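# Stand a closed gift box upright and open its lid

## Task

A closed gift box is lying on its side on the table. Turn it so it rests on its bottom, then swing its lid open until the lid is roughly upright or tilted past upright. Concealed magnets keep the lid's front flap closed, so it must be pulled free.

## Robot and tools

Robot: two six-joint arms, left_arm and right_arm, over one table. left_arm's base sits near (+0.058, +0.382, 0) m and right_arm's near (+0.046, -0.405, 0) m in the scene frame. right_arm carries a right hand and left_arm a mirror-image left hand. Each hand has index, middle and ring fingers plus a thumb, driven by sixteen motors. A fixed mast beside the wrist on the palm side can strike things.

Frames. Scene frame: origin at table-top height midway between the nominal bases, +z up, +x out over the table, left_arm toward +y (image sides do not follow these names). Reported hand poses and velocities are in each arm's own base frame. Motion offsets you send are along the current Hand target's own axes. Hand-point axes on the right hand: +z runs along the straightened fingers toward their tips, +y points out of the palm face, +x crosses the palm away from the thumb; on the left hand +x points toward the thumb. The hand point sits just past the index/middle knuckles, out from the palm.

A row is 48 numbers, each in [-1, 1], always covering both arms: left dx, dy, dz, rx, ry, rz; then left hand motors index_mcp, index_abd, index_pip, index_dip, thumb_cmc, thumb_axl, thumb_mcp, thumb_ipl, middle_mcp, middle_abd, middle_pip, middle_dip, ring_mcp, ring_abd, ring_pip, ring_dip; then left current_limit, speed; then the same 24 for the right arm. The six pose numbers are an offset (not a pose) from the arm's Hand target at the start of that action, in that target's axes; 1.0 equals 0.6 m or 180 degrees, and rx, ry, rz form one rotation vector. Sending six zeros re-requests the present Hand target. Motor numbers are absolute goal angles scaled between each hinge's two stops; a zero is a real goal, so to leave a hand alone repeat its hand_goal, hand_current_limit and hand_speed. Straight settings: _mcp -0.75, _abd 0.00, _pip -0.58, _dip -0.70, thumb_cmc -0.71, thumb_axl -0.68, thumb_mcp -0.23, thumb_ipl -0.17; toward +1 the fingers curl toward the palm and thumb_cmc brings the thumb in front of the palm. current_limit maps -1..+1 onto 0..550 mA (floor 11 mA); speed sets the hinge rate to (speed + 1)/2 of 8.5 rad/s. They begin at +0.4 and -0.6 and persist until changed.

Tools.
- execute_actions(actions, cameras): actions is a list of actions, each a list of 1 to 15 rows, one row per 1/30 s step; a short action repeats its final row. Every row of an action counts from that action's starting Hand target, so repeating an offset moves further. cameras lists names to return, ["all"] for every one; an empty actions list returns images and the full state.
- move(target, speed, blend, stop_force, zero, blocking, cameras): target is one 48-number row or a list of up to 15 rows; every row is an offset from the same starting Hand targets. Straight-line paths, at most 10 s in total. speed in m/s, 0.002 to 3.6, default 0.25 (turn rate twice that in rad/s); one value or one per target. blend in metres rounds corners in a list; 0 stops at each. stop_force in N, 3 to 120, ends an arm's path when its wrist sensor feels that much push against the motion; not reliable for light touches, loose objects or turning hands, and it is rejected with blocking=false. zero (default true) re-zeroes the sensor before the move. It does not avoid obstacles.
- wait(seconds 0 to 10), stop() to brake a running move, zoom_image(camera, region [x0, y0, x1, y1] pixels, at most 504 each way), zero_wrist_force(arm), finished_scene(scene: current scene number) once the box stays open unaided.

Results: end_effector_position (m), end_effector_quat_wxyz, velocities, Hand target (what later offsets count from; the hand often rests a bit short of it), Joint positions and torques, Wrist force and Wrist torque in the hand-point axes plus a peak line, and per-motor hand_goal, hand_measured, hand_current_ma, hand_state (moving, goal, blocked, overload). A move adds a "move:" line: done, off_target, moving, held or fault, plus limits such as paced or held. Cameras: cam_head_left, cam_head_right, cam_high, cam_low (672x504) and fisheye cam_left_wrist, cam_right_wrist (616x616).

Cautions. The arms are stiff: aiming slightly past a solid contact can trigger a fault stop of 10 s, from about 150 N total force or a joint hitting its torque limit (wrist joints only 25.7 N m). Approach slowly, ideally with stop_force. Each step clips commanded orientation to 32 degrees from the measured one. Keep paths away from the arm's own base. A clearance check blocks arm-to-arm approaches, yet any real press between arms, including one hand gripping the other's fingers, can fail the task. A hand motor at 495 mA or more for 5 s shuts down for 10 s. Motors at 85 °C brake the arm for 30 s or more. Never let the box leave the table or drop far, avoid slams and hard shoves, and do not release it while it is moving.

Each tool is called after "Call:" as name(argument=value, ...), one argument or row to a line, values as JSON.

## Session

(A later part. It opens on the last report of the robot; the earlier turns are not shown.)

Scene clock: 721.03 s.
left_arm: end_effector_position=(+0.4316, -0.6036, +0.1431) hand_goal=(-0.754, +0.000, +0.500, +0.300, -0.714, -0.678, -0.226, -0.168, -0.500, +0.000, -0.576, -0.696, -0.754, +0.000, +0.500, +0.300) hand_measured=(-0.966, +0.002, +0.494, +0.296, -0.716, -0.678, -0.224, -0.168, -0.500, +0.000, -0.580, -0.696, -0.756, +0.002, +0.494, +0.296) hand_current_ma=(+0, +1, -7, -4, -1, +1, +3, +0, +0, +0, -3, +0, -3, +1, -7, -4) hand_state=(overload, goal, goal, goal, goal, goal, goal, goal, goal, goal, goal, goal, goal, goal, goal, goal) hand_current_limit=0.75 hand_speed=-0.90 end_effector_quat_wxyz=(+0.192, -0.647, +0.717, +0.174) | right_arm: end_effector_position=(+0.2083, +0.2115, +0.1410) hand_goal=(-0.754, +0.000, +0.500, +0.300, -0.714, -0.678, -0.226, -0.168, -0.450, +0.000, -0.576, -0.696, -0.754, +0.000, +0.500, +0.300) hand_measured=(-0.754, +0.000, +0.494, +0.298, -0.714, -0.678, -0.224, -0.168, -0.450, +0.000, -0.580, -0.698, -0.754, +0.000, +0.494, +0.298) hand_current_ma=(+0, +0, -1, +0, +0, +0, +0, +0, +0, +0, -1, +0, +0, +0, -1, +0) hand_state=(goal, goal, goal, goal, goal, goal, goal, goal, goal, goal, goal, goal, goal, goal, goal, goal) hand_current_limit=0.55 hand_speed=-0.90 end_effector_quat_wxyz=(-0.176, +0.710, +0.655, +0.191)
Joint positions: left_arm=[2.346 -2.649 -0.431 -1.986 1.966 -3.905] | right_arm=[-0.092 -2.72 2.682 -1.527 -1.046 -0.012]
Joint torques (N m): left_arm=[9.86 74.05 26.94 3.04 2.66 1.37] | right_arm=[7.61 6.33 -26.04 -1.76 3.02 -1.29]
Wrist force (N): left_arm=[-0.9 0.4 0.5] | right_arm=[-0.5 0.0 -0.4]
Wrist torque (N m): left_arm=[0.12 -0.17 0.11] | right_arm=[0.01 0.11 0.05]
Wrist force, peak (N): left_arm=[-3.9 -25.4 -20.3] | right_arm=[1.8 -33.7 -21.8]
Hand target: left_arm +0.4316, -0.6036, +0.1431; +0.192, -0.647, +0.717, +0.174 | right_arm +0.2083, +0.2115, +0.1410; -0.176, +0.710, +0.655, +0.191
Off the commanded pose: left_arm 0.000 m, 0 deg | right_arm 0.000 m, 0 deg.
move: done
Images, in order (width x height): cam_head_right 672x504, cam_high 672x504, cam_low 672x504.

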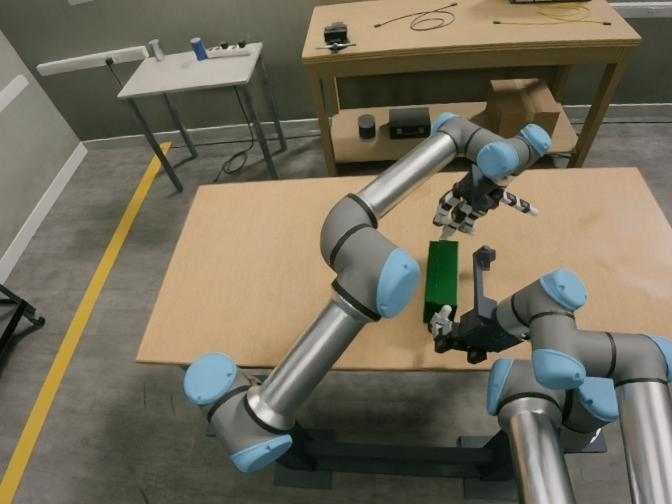

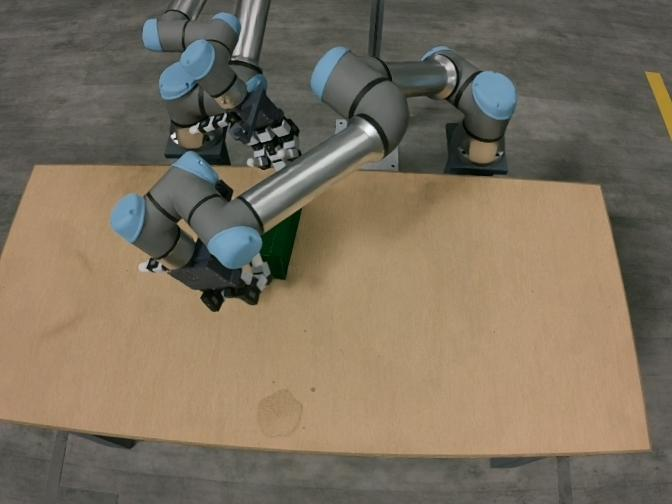

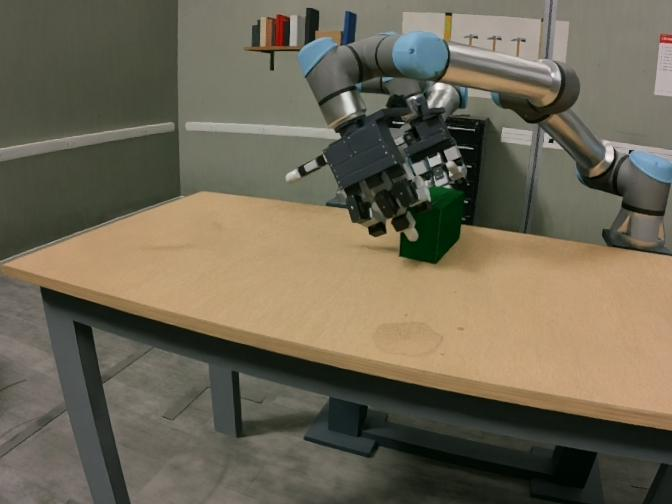

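Call:
move(
  target=[
    [-0.007,-0.083,0.004,0,0,0,-0.754,0,0.5,0.3,-0.714,-0.678,-0.226,-0.168,-0.5,0,-0.576,-0.696,-0.754,0,0.5,0.3,0.75,-0.6,-0.006,-0.083,-0.003,0,0,0,-0.754,0,0.5,0.3,-0.714,-0.678,-0.226,-0.168,-0.45,0,-0.576,-0.696,-0.754,0,0.5,0.3,0.75,-0.6],
    [-0.134,-0.0995,-0.212,0,0,0,-0.754,0,0.5,0.3,-0.714,-0.678,-0.226,-0.168,-0.5,0,-0.576,-0.696,-0.754,0,0.5,0.3,0.75,-0.6,0.047,-0.093,-0.262,0,0,0,-0.754,0,0.5,0.3,-0.714,-0.678,-0.226,-0.168,-0.45,0,-0.576,-0.696,-0.754,0,0.5,0.3,0.75,-0.6],
    [-0.802,0.29,-0.032,-0.1306,0.1306,-0.487,-1,0,-0.576,-0.696,0.571,-0.678,-0.226,-0.168,-1,0,-0.576,-0.696,-1,0,-0.576,-0.696,0.75,-0.6,0.065,0.349,-0.462,-0.131,-0.131,0.487,-0.754,0,-0.576,-0.696,0.571,-0.678,-0.226,-0.168,-0.754,0,-0.576,-0.696,-0.754,0,-0.576,-0.696,0.75,-0.6],
  ],
  speed=[0.1,0.3,0.4],
  blend=[0.01,0.03,0],
  cameras=["cam_high","cam_low","cam_head_right","cam_head_left"],
)

Call:
zoom_image(
  camera="cam_high",
  region=[150, 120, 400, 320],
)

Scene clock: 847.30 s.
left_arm: end_effector_position=(+0.4593, -0.6037, +0.1431) hand_goal=(-0.754, +0.000, +0.500, +0.300, -0.714, -0.678, -0.226, -0.168, -0.500, +0.000, -0.576, -0.696, -0.754, +0.000, +0.500, +0.300) hand_measured=(-0.966, +0.002, +0.494, +0.296, -0.716, -0.678, -0.224, -0.168, -0.500, +0.000, -0.580, -0.696, -0.756, +0.002, +0.494, +0.296) hand_current_ma=(+0, +1, -7, -4, -1, +1, +3, +0, +0, +0, -3, +0, -3, +1, -7, -4) hand_state=(overload, goal, goal, goal, goal, goal, goal, goal, goal, goal, goal, goal, goal, goal, goal, goal) hand_current_limit=0.75 hand_speed=-0.60 end_effector_quat_wxyz=(+0.192, -0.647, +0.718, +0.173) | right_arm: end_effector_position=(+0.2001, +0.2119, +0.1407) hand_goal=(-0.754, +0.000, +0.500, +0.300, -0.714, -0.678, -0.226, -0.168, -0.450, +0.000, -0.576, -0.696, -0.754, +0.000, +0.500, +0.300) hand_measured=(-0.754, +0.000, +0.494, +0.298, -0.714, -0.678, -0.224, -0.168, -0.450, +0.000, -0.580, -0.698, -0.754, +0.000, +0.494, +0.298) hand_current_ma=(+0, +0, -1, +0, +0, +0, +0, +0, +0, +0, -1, +0, +0, +0, -1, +0) hand_state=(goal, goal, goal, goal, goal, goal, goal, goal, goal, goal, goal, goal, goal, goal, goal, goal) hand_current_limit=0.75 hand_speed=-0.60 end_effector_quat_wxyz=(-0.175, +0.710, +0.655, +0.190)
Joint positions: left_arm=[2.369 -2.773 -0.187 -2.097 1.974 -3.882] | right_arm=[-0.09 -2.762 2.682 -1.486 -1.047 -0.01]
Joint torques (N m): left_arm=[12.21 61.8 30.47 0.75 2.82 -1.15] | right_arm=[8.36 29.22 -31.42 -3.99 2.36 1.82]
Wrist force (N): left_arm=[-0.9 -0.2 0.6] | right_arm=[-0.6 0.0 -0.6]
Wrist torque (N m): left_arm=[0.08 -0.16 -0.08] | right_arm=[0.05 0.12 -0.05]
Wrist force, peak (N): left_arm=[-1.0 1.4 -0.2] | right_arm=[-0.6 -2.1 -0.3]
Hand target: left_arm +0.4594, -0.6038, +0.1431; +0.192, -0.647, +0.717, +0.174 (not the last commanded pose) | right_arm +0.2001, +0.2119, +0.1407; -0.175, +0.710, +0.655, +0.190 (not the last commanded pose)
Off the commanded pose: left_arm 0.520 m, 94 deg | right_arm 0.355 m, 94 deg.
move: held (right_arm; a check stopped the path), off_target (left_arm; braked when a check withheld steps of right_arm); path passed 0 of 3 targets; target 3's new numbers were not sent; limits=held
pose unreachable (right arm): on one or more control steps of this call, first in action 0 (counted from 0), this arm could not follow its commanded pose, so it was not sent that pose on those steps. It may still have moved: this result reports where it is.
cause: moving toward the commanded pose would bring two parts of the arm too close to each other (joints 3 (elbow) to 6 (wrist 3) lie between them).
Images, in order (width x height): cam_head_left 672x504, cam_head_right 672x504, cam_high 672x504, cam_low 672x504.

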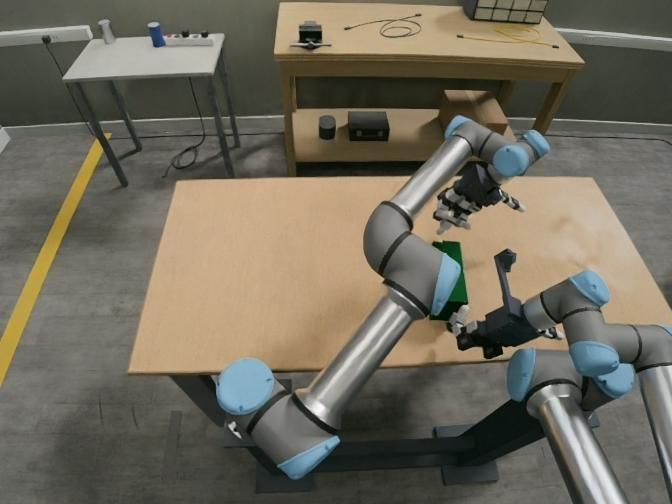

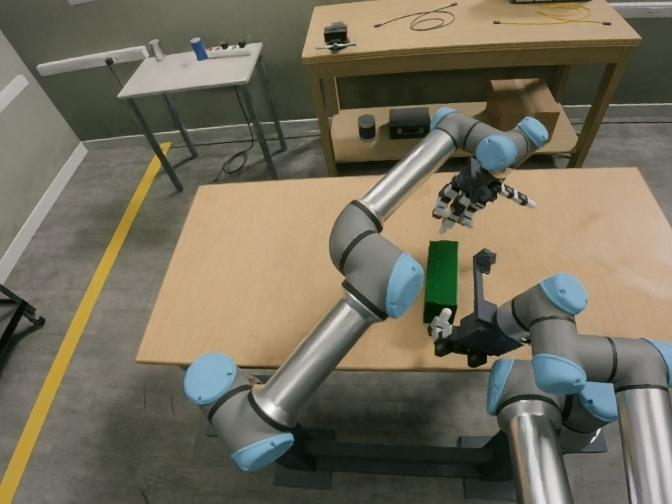

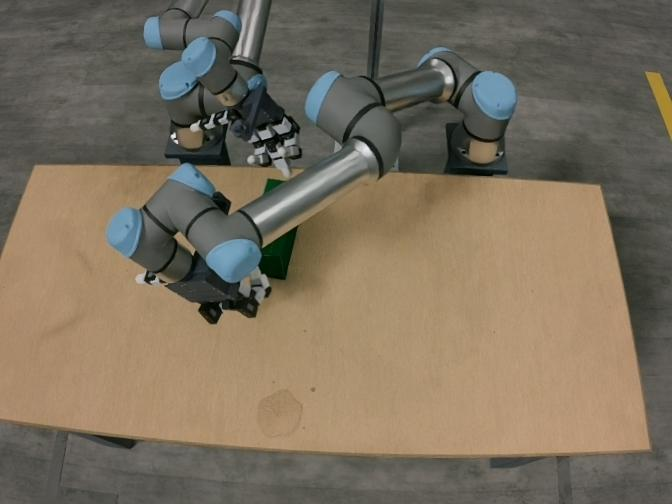

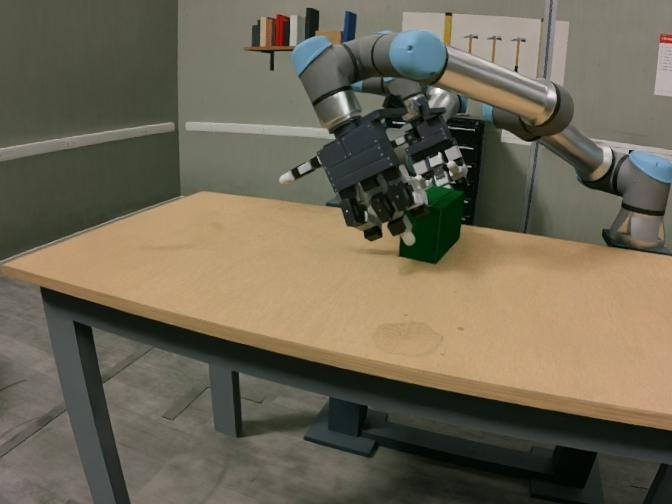

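Scaled by 2.016 from the camera's 672x504 image, which has a finer 960x720 frame.

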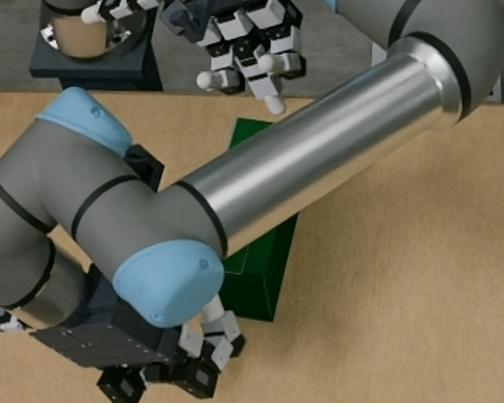

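Call:
move(
  target=[
    [-0.13,-0.05,-0.214,0,0,0,-0.754,0,0.5,0.3,-0.714,-0.678,-0.226,-0.168,-0.5,0,-0.576,-0.696,-0.754,0,0.5,0.3,0.75,-0.6,0.1,0,-0.173,0,0,0,-0.754,0,0.5,0.3,-0.714,-0.678,-0.226,-0.168,-0.45,0,-0.576,-0.696,-0.754,0,0.5,0.3,0.75,-0.6],
    [-0.797,0.336,-0.035,-0.1306,0.1306,-0.487,-0.754,0,0.5,0.3,-0.714,-0.678,-0.226,-0.168,-0.5,0,-0.576,-0.696,-0.754,0,0.5,0.3,0.75,-0.6,0.066,0.362,-0.461,-0.131,-0.131,0.487,-0.754,0,0.5,0.3,-0.714,-0.678,-0.226,-0.168,-0.45,0,-0.576,-0.696,-0.754,0,0.5,0.3,0.75,-0.6],
    [-0.797,0.336,-0.035,-0.1306,0.1306,-0.487,-1,0,-0.576,-0.696,0.571,-0.678,-0.226,-0.168,-1,0,-0.576,-0.696,-1,0,-0.576,-0.696,0.75,-0.6,0.066,0.362,-0.461,-0.131,-0.131,0.487,-0.754,0,-0.576,-0.696,0.571,-0.678,-0.226,-0.168,-0.754,0,-0.576,-0.696,-0.754,0,-0.576,-0.696,0.75,-0.6],
  ],
  speed=[0.15,0.35,0.4],
  blend=[0.02,0,0],
  cameras=["cam_high","cam_low","cam_head_right","cam_head_left"],
)

Call:
zoom_image(
  camera="cam_high",
  region=[150, 120, 400, 320],
)

Scene clock: 862.37 s.
left_arm: end_effector_position=(+0.3007, -0.1816, +0.4007) hand_goal=(-1.000, +0.000, -0.576, -0.696, +0.570, -0.678, -0.226, -0.168, -1.000, +0.000, -0.576, -0.696, -1.000, +0.000, -0.576, -0.696) hand_measured=(-0.878, +0.002, -0.572, -0.692, +0.568, -0.678, -0.224, -0.168, -0.990, +0.000, -0.578, -0.696, -0.994, +0.002, -0.572, -0.692) hand_current_ma=(+0, +1, +4, +3, -2, +1, +3, +0, +14, +0, -1, +0, +8, +1, +5, +3) hand_state=(overload, goal, goal, goal, goal, goal, goal, goal, goal, goal, goal, goal, goal, goal, goal, goal) hand_current_limit=0.75 hand_speed=-0.60 end_effector_quat_wxyz=(+0.000, +0.999, -0.053, +0.000) | right_arm: end_effector_position=(+0.4079, +0.0906, +0.4002) hand_goal=(-0.754, +0.000, -0.576, -0.696, +0.570, -0.678, -0.226, -0.168, -0.754, +0.000, -0.576, -0.696, -0.754, +0.000, -0.576, -0.696) hand_measured=(-0.754, +0.000, -0.572, -0.694, +0.568, -0.678, -0.224, -0.168, -0.750, +0.000, -0.578, -0.698, -0.754, +0.000, -0.572, -0.694) hand_current_ma=(+0, +0, +0, +0, +0, +0, +0, +0, +1, +0, +0, +0, +0, +0, +0, +0) hand_state=(goal, goal, goal, goal, goal, goal, goal, goal, goal, goal, goal, goal, goal, goal, goal, goal) hand_current_limit=0.75 hand_speed=-0.60 end_effector_quat_wxyz=(+0.001, +0.999, -0.040, +0.000)
Joint positions: left_arm=[3.279 -1.059 -1.832 -1.822 1.571 -4.469] | right_arm=[0.091 -1.661 1.549 -1.459 -1.573 1.743]
Joint torques (N m): left_arm=[11.69 7.76 15.03 1.62 -1.92 1.16] | right_arm=[-10.08 -11.93 -31.35 -1.27 -2.85 2.12]
Wrist force (N): left_arm=[0.1 -0.3 0.0] | right_arm=[-0.3 0.4 -0.2]
Wrist torque (N m): left_arm=[0.02 0.05 0.00] | right_arm=[0.09 -0.09 -0.10]
Wrist force, peak (N): left_arm=[-1.2 -0.2 1.0] | right_arm=[0.5 1.3 -0.6]
Hand target: left_arm +0.3007, -0.1816, +0.4007; +0.000, +0.999, -0.053, +0.000 | right_arm +0.4079, +0.0906, +0.4002; +0.001, +0.999, -0.040, +0.000
Off the commanded pose: left_arm 0.000 m, 0 deg | right_arm 0.000 m, 0 deg.
elbow stopped short (left arm): the move would have taken joint 3 (elbow) straighter than the controller allows.
move: done
Images, in order (width x height): cam_head_left 672x504, cam_head_right 672x504, cam_high 672x504, cam_low 672x504.

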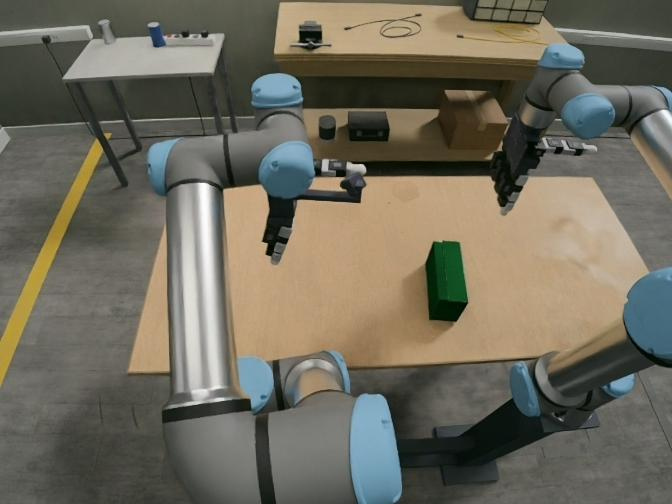

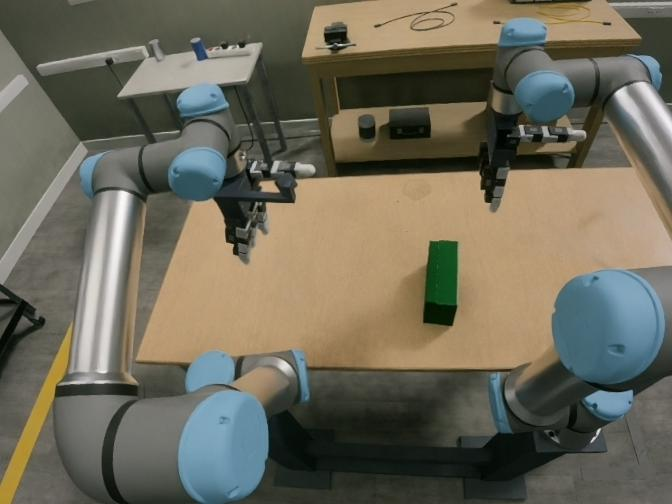

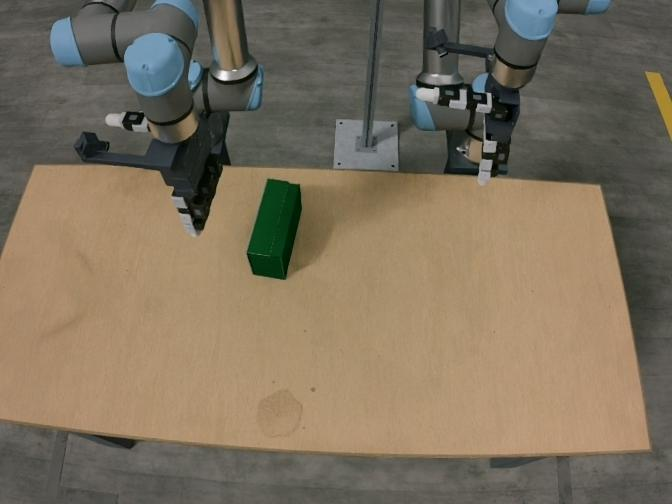

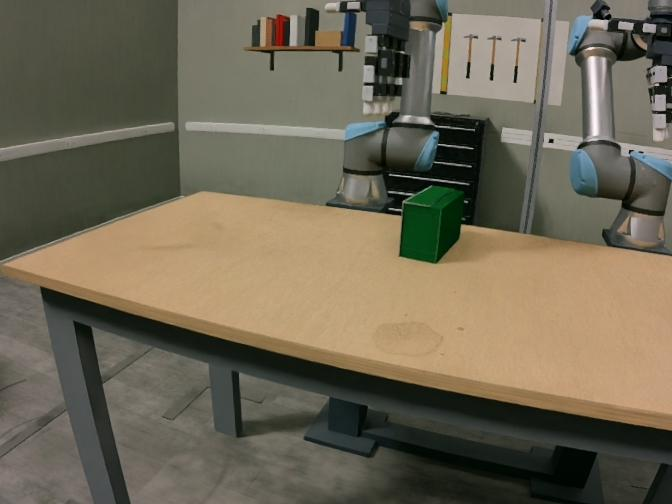

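Scaled by 2.016 from the camera's 672x504 image, which has a finer 960x720 frame.

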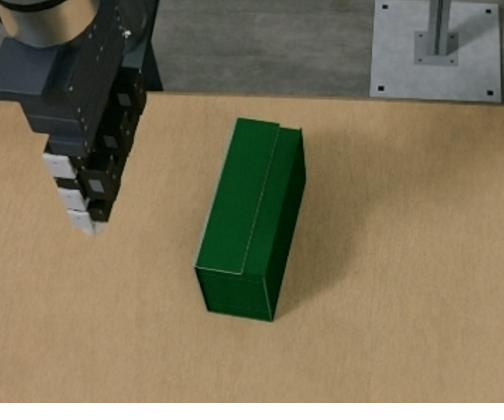

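Call:
move(
  target=[-0.0188,0.73,0.2095,0,0,0,-1,0,-0.576,-0.696,0.571,-0.678,-0.226,-0.168,-1,0,-0.576,-0.696,-0.754,0,0.5,0.3,0.75,-0.6,-0.0715,-0.192,0.197,0,0,0,-0.754,0,-0.576,-0.696,0.571,-0.678,-0.226,-0.168,-0.754,0,-0.576,-0.696,-0.754,0,0.5,0.3,0.75,-0.6],
  speed=0.25,
  cameras=["cam_high","cam_low","cam_head_right","cam_right_wrist"],
)

Call:
zoom_image(
  camera="cam_low",
  region=[340, 80, 600, 280],
)

Scene clock: 891.97 s.
left_arm: end_effector_position=(+0.2508, -0.5341, +0.2978) hand_goal=(-1.000, +0.000, -0.576, -0.696, +0.570, -0.678, -0.226, -0.168, -1.000, +0.000, -0.576, -0.696, -0.754, +0.000, +0.500, +0.300) hand_measured=(-0.834, +0.002, -0.572, -0.692, +0.568, -0.678, -0.222, -0.168, -0.992, +0.000, -0.576, -0.696, -0.754, +0.002, +0.494, +0.296) hand_current_ma=(+0, +1, +3, +3, -1, +1, +4, +0, +12, +0, +0, +0, +0, +1, -7, -4) hand_state=(overload, goal, goal, goal, goal, goal, goal, goal, goal, goal, goal, goal, goal, goal, goal, goal) hand_current_limit=0.75 hand_speed=-0.60 end_effector_quat_wxyz=(+0.002, +0.999, -0.054, +0.000) | right_arm: end_effector_position=(+0.3760, +0.2032, +0.2872) hand_goal=(-0.754, +0.000, -0.576, -0.696, +0.570, -0.678, -0.226, -0.168, -0.754, +0.000, -0.576, -0.696, -0.754, +0.000, +0.500, +0.300) hand_measured=(-0.754, +0.000, -0.572, -0.694, +0.568, -0.678, -0.224, -0.168, -0.750, +0.000, -0.578, -0.698, -0.754, +0.000, +0.494, +0.298) hand_current_ma=(+0, +0, +0, +0, +0, +0, +0, +0, +1, +0, +0, +0, +0, +0, -1, +0) hand_state=(goal, goal, goal, goal, goal, goal, goal, goal, goal, goal, goal, goal, goal, goal, goal, goal) hand_current_limit=0.75 hand_speed=-0.60 end_effector_quat_wxyz=(+0.001, +0.999, -0.040, +0.000)
Joint positions: left_arm=[2.327 -1.572 -1.725 -1.413 1.568 -5.42] | right_arm=[0.344 -1.588 1.769 -1.752 -1.573 1.995]
Joint torques (N m): left_arm=[13.1 31.81 15.61 1.56 -1.72 1.61] | right_arm=[7.79 -13.64 -15.83 -4.33 -2.89 2.05]
Wrist force (N): left_arm=[-0.5 -1.0 -0.1] | right_arm=[0.3 0.5 -0.1]
Wrist torque (N m): left_arm=[0.00 0.12 -0.08] | right_arm=[0.12 -0.19 -0.08]
Wrist force, peak (N): left_arm=[-1.2 6.0 -0.2] | right_arm=[-0.4 1.2 -0.8]
Hand target: left_arm +0.2508, -0.5340, +0.2978; +0.002, +0.999, -0.054, +0.000 (not the last commanded pose) | right_arm +0.3760, +0.2033, +0.2871; +0.001, +0.999, -0.040, +0.000 (not the last commanded pose)
Off the commanded pose: left_arm 0.085 m, 0 deg | right_arm 0.008 m, 0 deg.
move: held (left_arm; a check stopped the path), off_target (right_arm; braked when a check withheld steps of left_arm); limits=held
pose unreachable (left arm): on one or more control steps of this call, first in action 0 (counted from 0), this arm could not follow its commanded pose, so it was not sent that pose on those steps. It may still have moved: this result reports where it is.
cause: moving toward the commanded pose would bring a part of the arm too close to another arm (a part of this arm just beyond joint 5 (wrist 2) and a part of the right arm just beyond its joint 4 (wrist 1), along the way the arms are being sent, or toward where that arm still pushes).
camera_calibration:
cam_right_wrist: T_world_to_cam=[[-0.810543, -0.584115, -0.0427636, 0.476266], [-0.420863, 0.530117, 0.736105, -0.213313], [-0.4073, 0.614643, -0.675515, 0.345205], [0, 0, 0, 1]] pos_world=[0.436861, 0.179098, 0.410579]
Images, in order (width x height): cam_head_right 672x504, cam_high 672x504, cam_low 672x504, cam_right_wrist 616x616.

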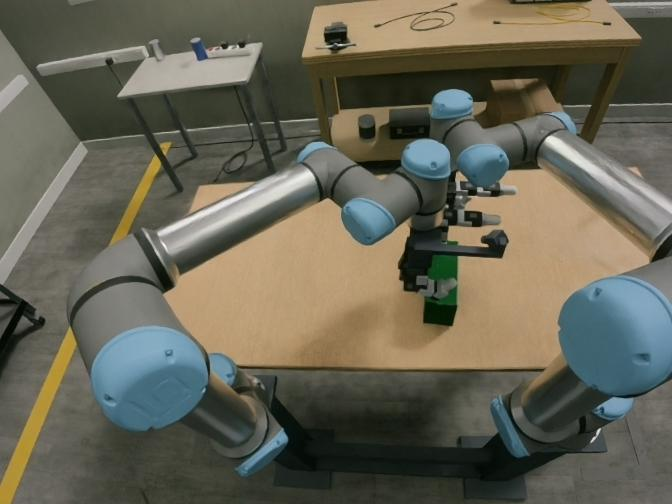

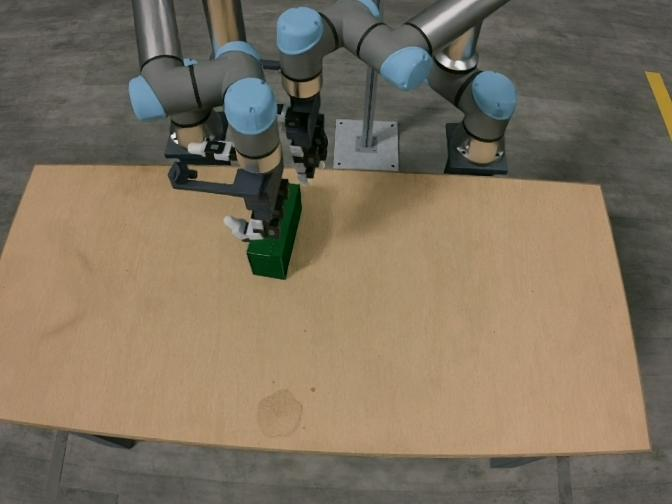

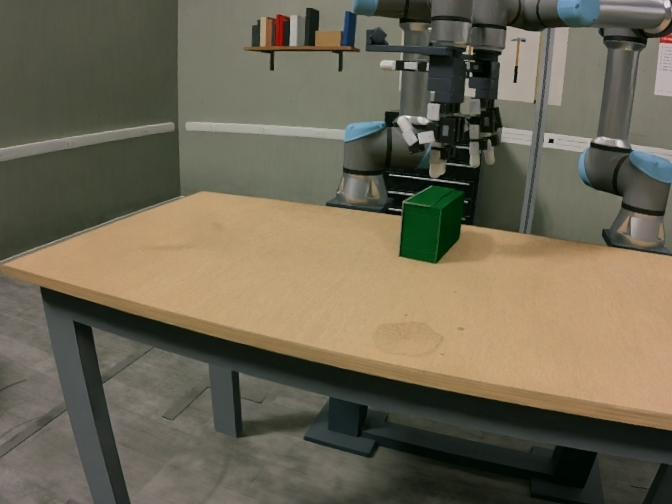

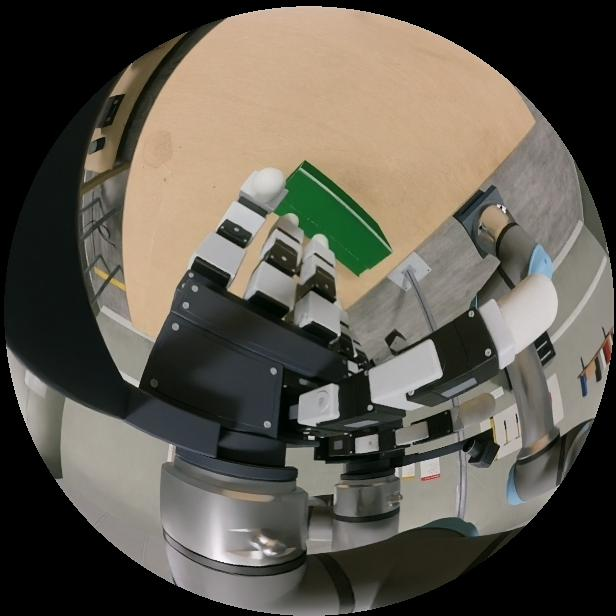

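Scaled by 1.938 from the camera's 672x504 image, which has a finer 960x720 frame.

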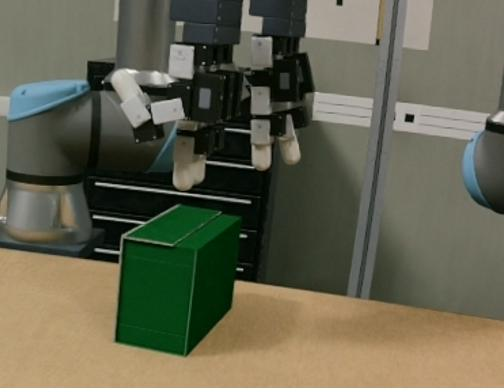

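Call:
move(
  target=[
    [0.198,-0.527,-0.203,0,0,0,-1,0,-0.576,-0.696,0.571,-0.678,-0.226,-0.168,-1,0,-0.576,-0.696,-0.754,0,0.5,0.3,0.75,-0.6,0,0,-0.188,0,0,0,-0.754,0,-0.576,-0.696,0.571,-0.678,-0.226,-0.168,-0.754,0,-0.576,-0.696,-0.754,0,0.5,0.3,0.75,-0.6],
    [0.198,-0.527,-0.203,0,0,0,-1,0,-0.576,-0.696,0.571,-0.678,-0.226,-0.168,-1,0,-0.576,-0.696,-1,0,-0.576,-0.696,0.75,-0.6,-0.197,0.138,-0.188,0,0,-0.5,-0.754,0,-0.576,-0.696,0.571,-0.678,-0.226,-0.168,-0.754,0,-0.576,-0.696,-0.754,0,0.5,0.3,0.75,-0.6],
    [0.198,-0.527,-0.203,0,0,0,-1,0,-0.576,-0.696,0.571,-0.678,-0.226,-0.168,-1,0,-0.576,-0.696,-1,0,-0.576,-0.696,0.75,-0.6,-0.211,-0.328,-0.188,0,0,-1,-1,0,-0.576,-0.696,0.571,-0.678,-0.226,-0.168,-1,0,-0.576,-0.696,-0.754,0,0.5,0.3,0.75,-0.6],
  ],
  speed=0.35,
  cameras=["cam_high","cam_head_right"],
)

Scene clock: 934.80 s.
left_arm: end_effector_position=(+0.4030, -0.2320, +0.4184) hand_goal=(-1.000, +0.000, -0.576, -0.696, +0.570, -0.678, -0.226, -0.168, -1.000, +0.000, -0.576, -0.696, -1.000, +0.000, -0.576, -0.696) hand_measured=(-0.820, +0.002, -0.574, -0.692, +0.568, -0.678, -0.222, -0.168, -0.992, +0.000, -0.576, -0.696, -0.994, +0.002, -0.572, -0.692) hand_current_ma=(+0, +1, +3, +3, -1, +1, +4, +0, +10, +0, +0, +0, +8, +1, +5, +3) hand_state=(overload, goal, goal, goal, goal, goal, goal, goal, goal, goal, goal, goal, goal, goal, goal, goal) hand_current_limit=0.75 hand_speed=-0.60 end_effector_quat_wxyz=(+0.002, +0.999, -0.054, +0.000) | right_arm: end_effector_position=(+0.2656, +0.4099, +0.3995) hand_goal=(-1.000, +0.000, -0.576, -0.696, +0.570, -0.678, -0.226, -0.168, -1.000, +0.000, -0.576, -0.696, -0.754, +0.000, +0.500, +0.300) hand_measured=(-0.992, +0.000, -0.572, -0.694, +0.568, -0.678, -0.224, -0.168, -0.990, +0.000, -0.578, -0.698, -0.754, +0.000, +0.494, +0.298) hand_current_ma=(+2, +0, +0, +0, +0, +0, +0, +0, +3, +0, +0, +0, +0, +0, -1, +0) hand_state=(goal, goal, goal, goal, goal, goal, goal, goal, goal, goal, goal, goal, goal, goal, goal, goal) hand_current_limit=0.75 hand_speed=-0.60 end_effector_quat_wxyz=(+0.000, +0.040, +0.999, -0.001)
Joint positions: left_arm=[3.114 -1.353 -1.609 -1.752 1.567 -4.633] | right_arm=[0.61 -1.825 1.684 -1.428 -1.573 -0.881]
Joint torques (N m): left_arm=[10.88 8.2 30.48 1.54 0.99 1.23] | right_arm=[8.92 -2.96 -30.66 -3.66 2.14 -1.39]
Wrist force (N): left_arm=[-0.5 -0.1 -0.3] | right_arm=[0.0 0.6 -0.4]
Wrist torque (N m): left_arm=[0.04 0.12 -0.09] | right_arm=[0.13 -0.14 0.03]
Wrist force, peak (N): left_arm=[0.1 -2.6 -0.9] | right_arm=[-1.4 0.8 -0.3]
Hand target: left_arm +0.4030, -0.2320, +0.4184; +0.002, +0.999, -0.054, +0.000 | right_arm +0.2656, +0.4099, +0.3995; +0.000, +0.040, +0.999, -0.001
Off the commanded pose: left_arm 0.000 m, 0 deg | right_arm 0.000 m, 0 deg.
move: done
Images, in order (width x height): cam_head_right 672x504, cam_high 672x504.

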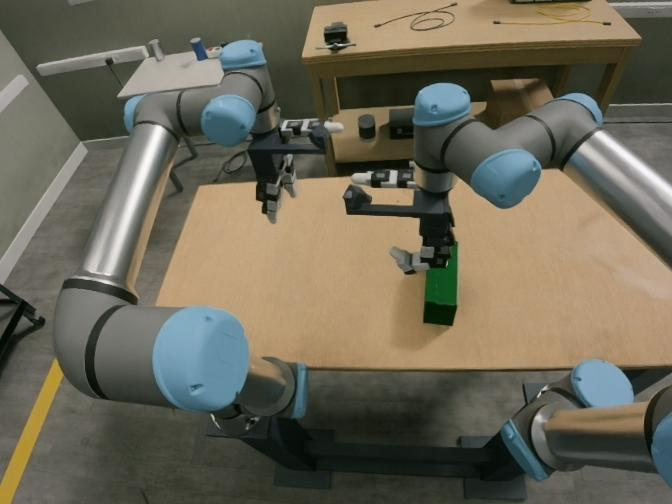

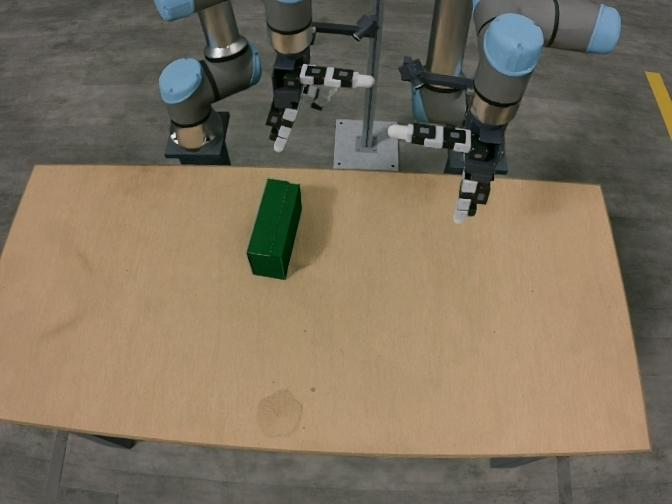

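Call:
move(
  target=[
    [0.108,0.27,0.114,0,0,0,-1,0,-0.576,-0.696,0.571,-0.678,-0.226,-0.168,-1,0,-0.576,-0.696,-1,0,-0.576,-0.696,0.75,-0.6,0,0,0.2075,0,0,0,-1,0,-0.576,-0.696,0.571,-0.678,-0.226,-0.168,-1,0,-0.576,-0.696,-0.754,0,0.5,0.3,0.75,-0.6],
    [0.023,0.663,0.239,0,0,0,-1,0,-0.576,-0.696,0.571,-0.678,-0.226,-0.168,-1,0,-0.576,-0.696,-1,0,-0.576,-0.696,0.75,-0.6,0,0,0.2075,0,0,0,-1,0,-0.576,-0.696,0.571,-0.678,-0.226,-0.168,-1,0,-0.576,-0.696,-0.754,0,0.5,0.3,0.75,-0.6],
  ],
  speed=0.3,
  blend=[0.04,0],
  cameras=["cam_high","cam_low","cam_head_right"],
)

Call:
zoom_image(
  camera="cam_low",
  region=[340, 80, 600, 280],
)

Call:
zoom_image(
  camera="cam_high",
  region=[150, 120, 400, 320],
)

Scene clock: 943.40 s.
left_arm: end_effector_position=(+0.4052, -0.5219, +0.3105) hand_goal=(-1.000, +0.000, -0.576, -0.696, +0.570, -0.678, -0.226, -0.168, -1.000, +0.000, -0.576, -0.696, -1.000, +0.000, -0.576, -0.696) hand_measured=(-0.794, +0.002, -0.574, -0.692, +0.570, -0.678, -0.222, -0.168, -0.992, +0.000, -0.576, -0.696, -0.992, +0.002, -0.572, -0.692) hand_current_ma=(+0, +1, +3, +3, +0, +1, +5, +0, +11, +0, +0, +0, +12, +1, +4, +3) hand_state=(overload, goal, goal, goal, goal, goal, goal, goal, goal, goal, goal, goal, goal, goal, goal, goal) hand_current_limit=0.75 hand_speed=-0.60 end_effector_quat_wxyz=(+0.003, +0.998, -0.055, +0.000) | right_arm: end_effector_position=(+0.2657, +0.4096, +0.2750) hand_goal=(-1.000, +0.000, -0.576, -0.696, +0.570, -0.678, -0.226, -0.168, -1.000, +0.000, -0.576, -0.696, -0.754, +0.000, +0.500, +0.300) hand_measured=(-0.992, +0.000, -0.572, -0.694, +0.568, -0.678, -0.224, -0.168, -0.990, +0.000, -0.578, -0.698, -0.754, +0.000, +0.494, +0.298) hand_current_ma=(+2, +0, +0, +0, +0, +0, +0, +0, +3, +0, +0, +0, +0, +0, -1, +0) hand_state=(goal, goal, goal, goal, goal, goal, goal, goal, goal, goal, goal, goal, goal, goal, goal, goal) hand_current_limit=0.75 hand_speed=-0.60 end_effector_quat_wxyz=(+0.000, +0.040, +0.999, -0.001)
Joint positions: left_arm=[2.536 -1.759 -1.487 -1.464 1.565 -5.207] | right_arm=[0.609 -1.82 1.999 -1.749 -1.573 -0.881]
Joint torques (N m): left_arm=[13 41.7 15.42 1.53 -1.65 1.15] | right_arm=[-5.98 -3.41 -16.2 -4.05 2.58 1.83]
Wrist force (N): left_arm=[-0.6 -0.6 0.1] | right_arm=[-0.2 0.1 -0.1]
Wrist torque (N m): left_arm=[-0.01 0.12 -0.11] | right_arm=[0.05 -0.13 0.03]
Wrist force, peak (N): left_arm=[-1.6 6.5 1.5] | right_arm=[0.4 0.7 -1.4]
Hand target: left_arm +0.4052, -0.5218, +0.3105; +0.003, +0.998, -0.055, +0.000 (not the last commanded pose) | right_arm +0.2657, +0.4096, +0.2750; +0.000, +0.040, +0.999, -0.001
Off the commanded pose: left_arm 0.117 m, 0 deg | right_arm 0.000 m, 0 deg.
move: held (left_arm; a check stopped the path); path passed 1 of 2 targets; limits=held
pose unreachable (left arm): on one or more control steps of this call, first in action 0 (counted from 0), this arm could not follow its commanded pose, so it was not sent that pose on those steps. It may still have moved: this result reports where it is.
cause: moving toward the commanded pose would bring a part of the arm too close to another arm (a part of this arm just beyond joint 4 (wrist 1) and a part of the right arm just beyond its joint 5 (wrist 2), 40 mm apart when this arm was first held).
Images, in order (width x height): cam_head_right 672x504, cam_high 672x504, cam_low 672x504.

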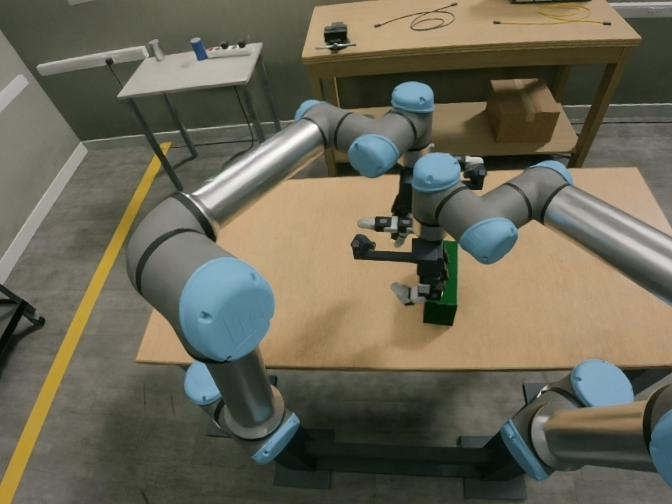

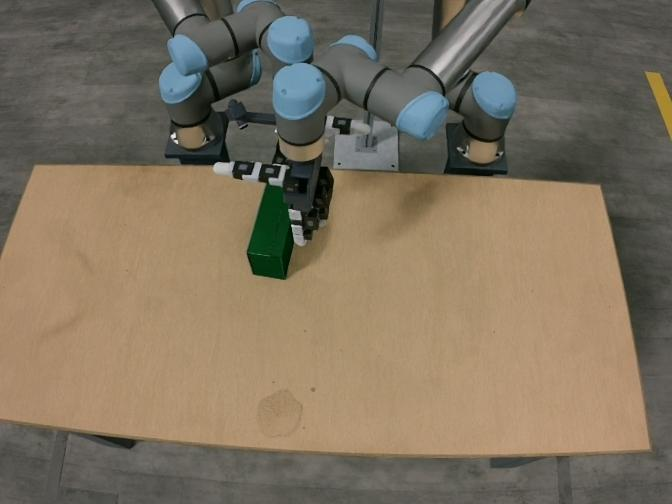

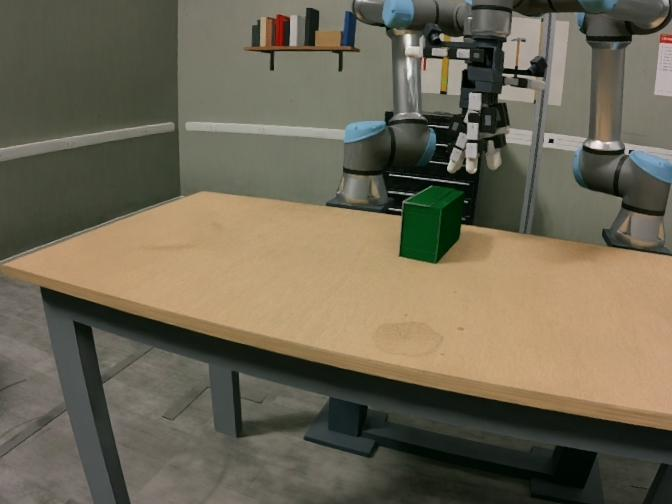

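Scaled by 1.938 from the camera's 672x504 image, which has a finer 960x720 frame.

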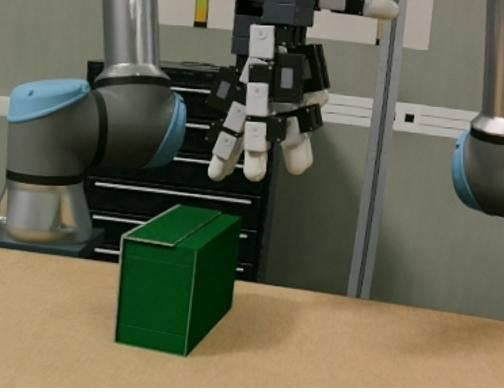

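Scaled by 2.016 from the camera's 672x504 image, which has a finer 960x720 frame.

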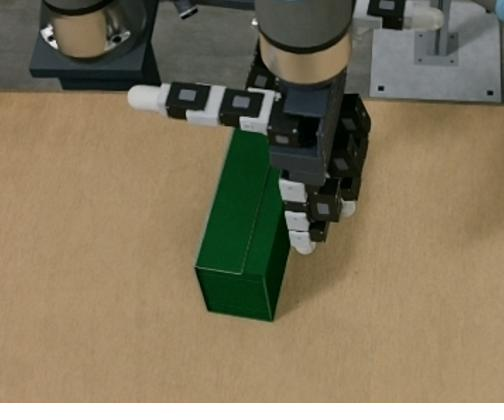

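Call:
move(
  target=[
    [0,0,-0.03,-0.1,0,0,-1,0,-0.576,-0.696,0.571,-0.678,-0.226,-0.168,-1,0,-0.576,-0.696,-1,0,-0.576,-0.696,0.75,-0.6,0,-0.063,-0.05,-0.1,0,0,-1,0,-0.576,-0.696,0.571,-0.678,-0.226,-0.168,-1,0,-0.576,-0.696,-0.754,0,0.5,0.3,0.75,-0.6],
    [-0.033,0.12,0.009,-0.1,0,0,-1,0,-0.576,-0.696,0.571,-0.678,-0.226,-0.168,-1,0,-0.576,-0.696,-1,0,-0.576,-0.696,0.75,-0.6,0,-0.063,-0.05,-0.1,0,0,-1,0,-0.576,-0.696,0.571,-0.678,-0.226,-0.168,-1,0,-0.576,-0.696,-0.754,0,0.5,0.3,0.75,-0.6],
  ],
  speed=0.25,
  cameras=["cam_high","cam_low","cam_head_right"],
)

Call:
zoom_image(
  camera="cam_low",
  region=[340, 80, 600, 280],
)

Call:
zoom_image(
  camera="cam_head_right",
  region=[320, 180, 520, 340],
)

Scene clock: 959.43 s.
left_arm: end_effector_position=(+0.3776, -0.5911, +0.3057) hand_goal=(-1.000, +0.000, -0.576, -0.696, +0.570, -0.678, -0.226, -0.168, -1.000, +0.000, -0.576, -0.696, -1.000, +0.000, -0.576, -0.696) hand_measured=(-0.794, +0.002, -0.574, -0.694, +0.570, -0.678, -0.222, -0.168, -0.998, +0.000, -0.576, -0.696, -0.996, +0.002, -0.574, -0.692) hand_current_ma=(+0, +1, +2, +3, +0, +1, +5, +0, +3, +0, +0, +0, +3, +1, +2, +3) hand_state=(overload, goal, goal, goal, goal, goal, goal, goal, goal, goal, goal, goal, goal, goal, goal, goal) hand_current_limit=0.75 hand_speed=-0.60 end_effector_quat_wxyz=(+0.160, +0.986, -0.055, -0.009) | right_arm: end_effector_position=(+0.2626, +0.3720, +0.3050) hand_goal=(-1.000, +0.000, -0.576, -0.696, +0.570, -0.678, -0.226, -0.168, -1.000, +0.000, -0.576, -0.696, -0.754, +0.000, +0.500, +0.300) hand_measured=(-0.996, +0.000, -0.572, -0.694, +0.568, -0.678, -0.224, -0.168, -0.994, +0.000, -0.578, -0.698, -0.754, +0.000, +0.494, +0.298) hand_current_ma=(+1, +0, +0, +0, +0, +0, +0, +0, +1, +0, +0, +0, +0, +0, -1, +0) hand_state=(goal, goal, goal, goal, goal, goal, goal, goal, goal, goal, goal, goal, goal, goal, goal, goal) hand_current_limit=0.75 hand_speed=-0.60 end_effector_quat_wxyz=(+0.007, +0.040, +0.987, +0.155)
Joint positions: left_arm=[2.511 -1.76 -1.638 -1.151 1.293 -5.255] | right_arm=[0.343 -2.055 2.194 -1.843 -1.287 -1.128]
Joint torques (N m): left_arm=[-14.22 27.5 32.18 3.94 1.7 -1.14] | right_arm=[-9.79 -15.04 -15.25 -1.51 3.12 -1.9]
Wrist force (N): left_arm=[-0.2 -0.2 0.1] | right_arm=[-0.2 0.6 -0.4]
Wrist torque (N m): left_arm=[-0.14 0.09 0.21] | right_arm=[0.09 -0.08 -0.03]
Wrist force, peak (N): left_arm=[-0.9 -0.9 -0.2] | right_arm=[-0.2 0.9 -0.9]
Hand target: left_arm +0.3776, -0.5912, +0.3056; +0.160, +0.986, -0.055, -0.009 | right_arm +0.2626, +0.3720, +0.3050; +0.007, +0.040, +0.987, +0.155
Off the commanded pose: left_arm 0.000 m, 0 deg | right_arm 0.000 m, 0 deg.
move: done
Images, in order (width x height): cam_head_right 672x504, cam_high 672x504, cam_low 672x504.

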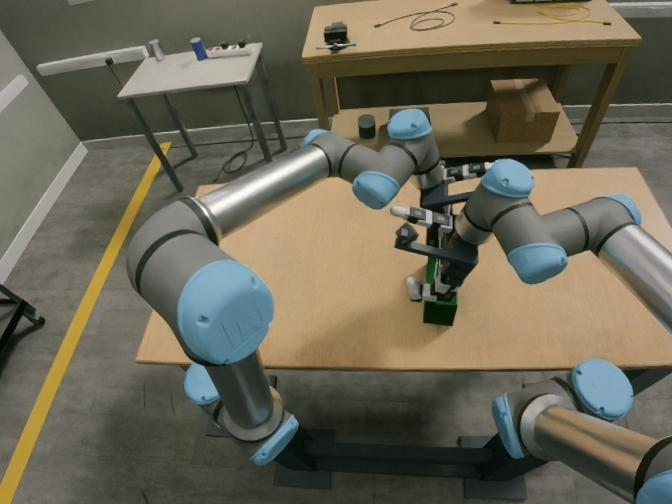

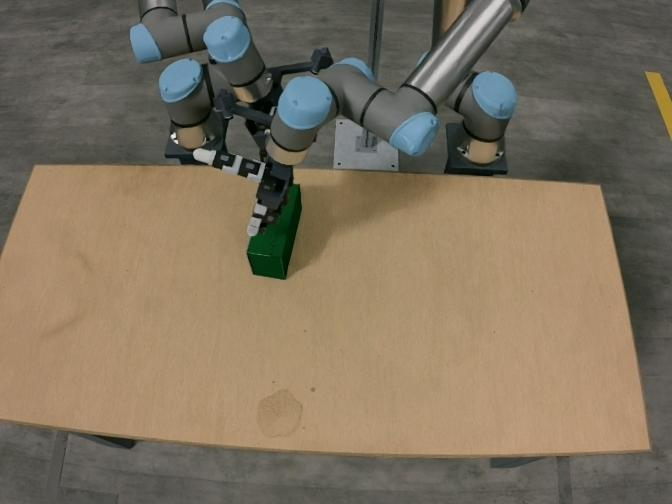

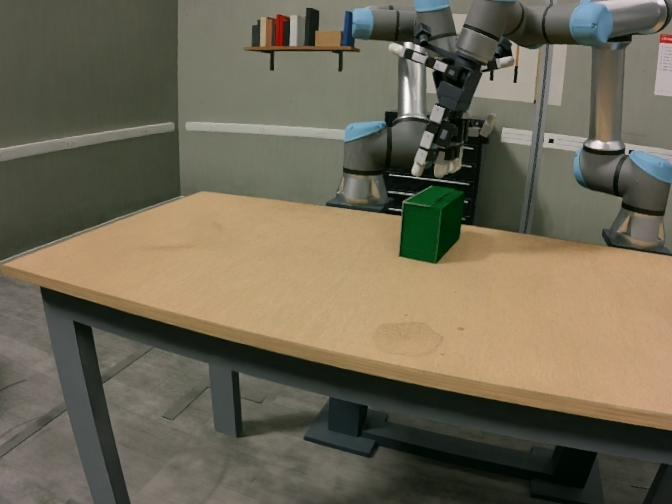

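Scaled by 1.938 from the camera's 672x504 image, which has a finer 960x720 frame.

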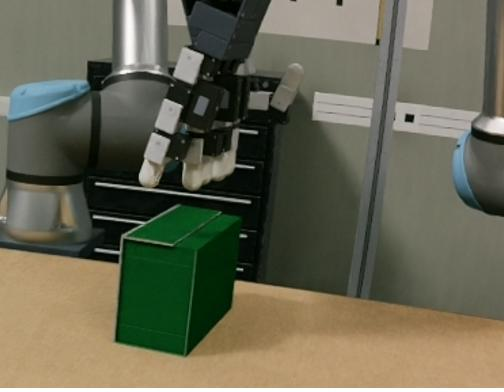

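Scaled by 2.520 from the camera's 672x504 image, which has a finer 960x720 frame.

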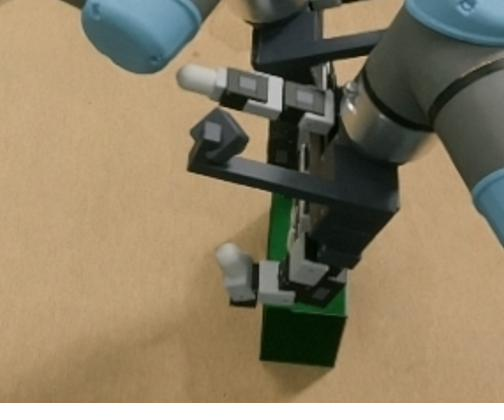

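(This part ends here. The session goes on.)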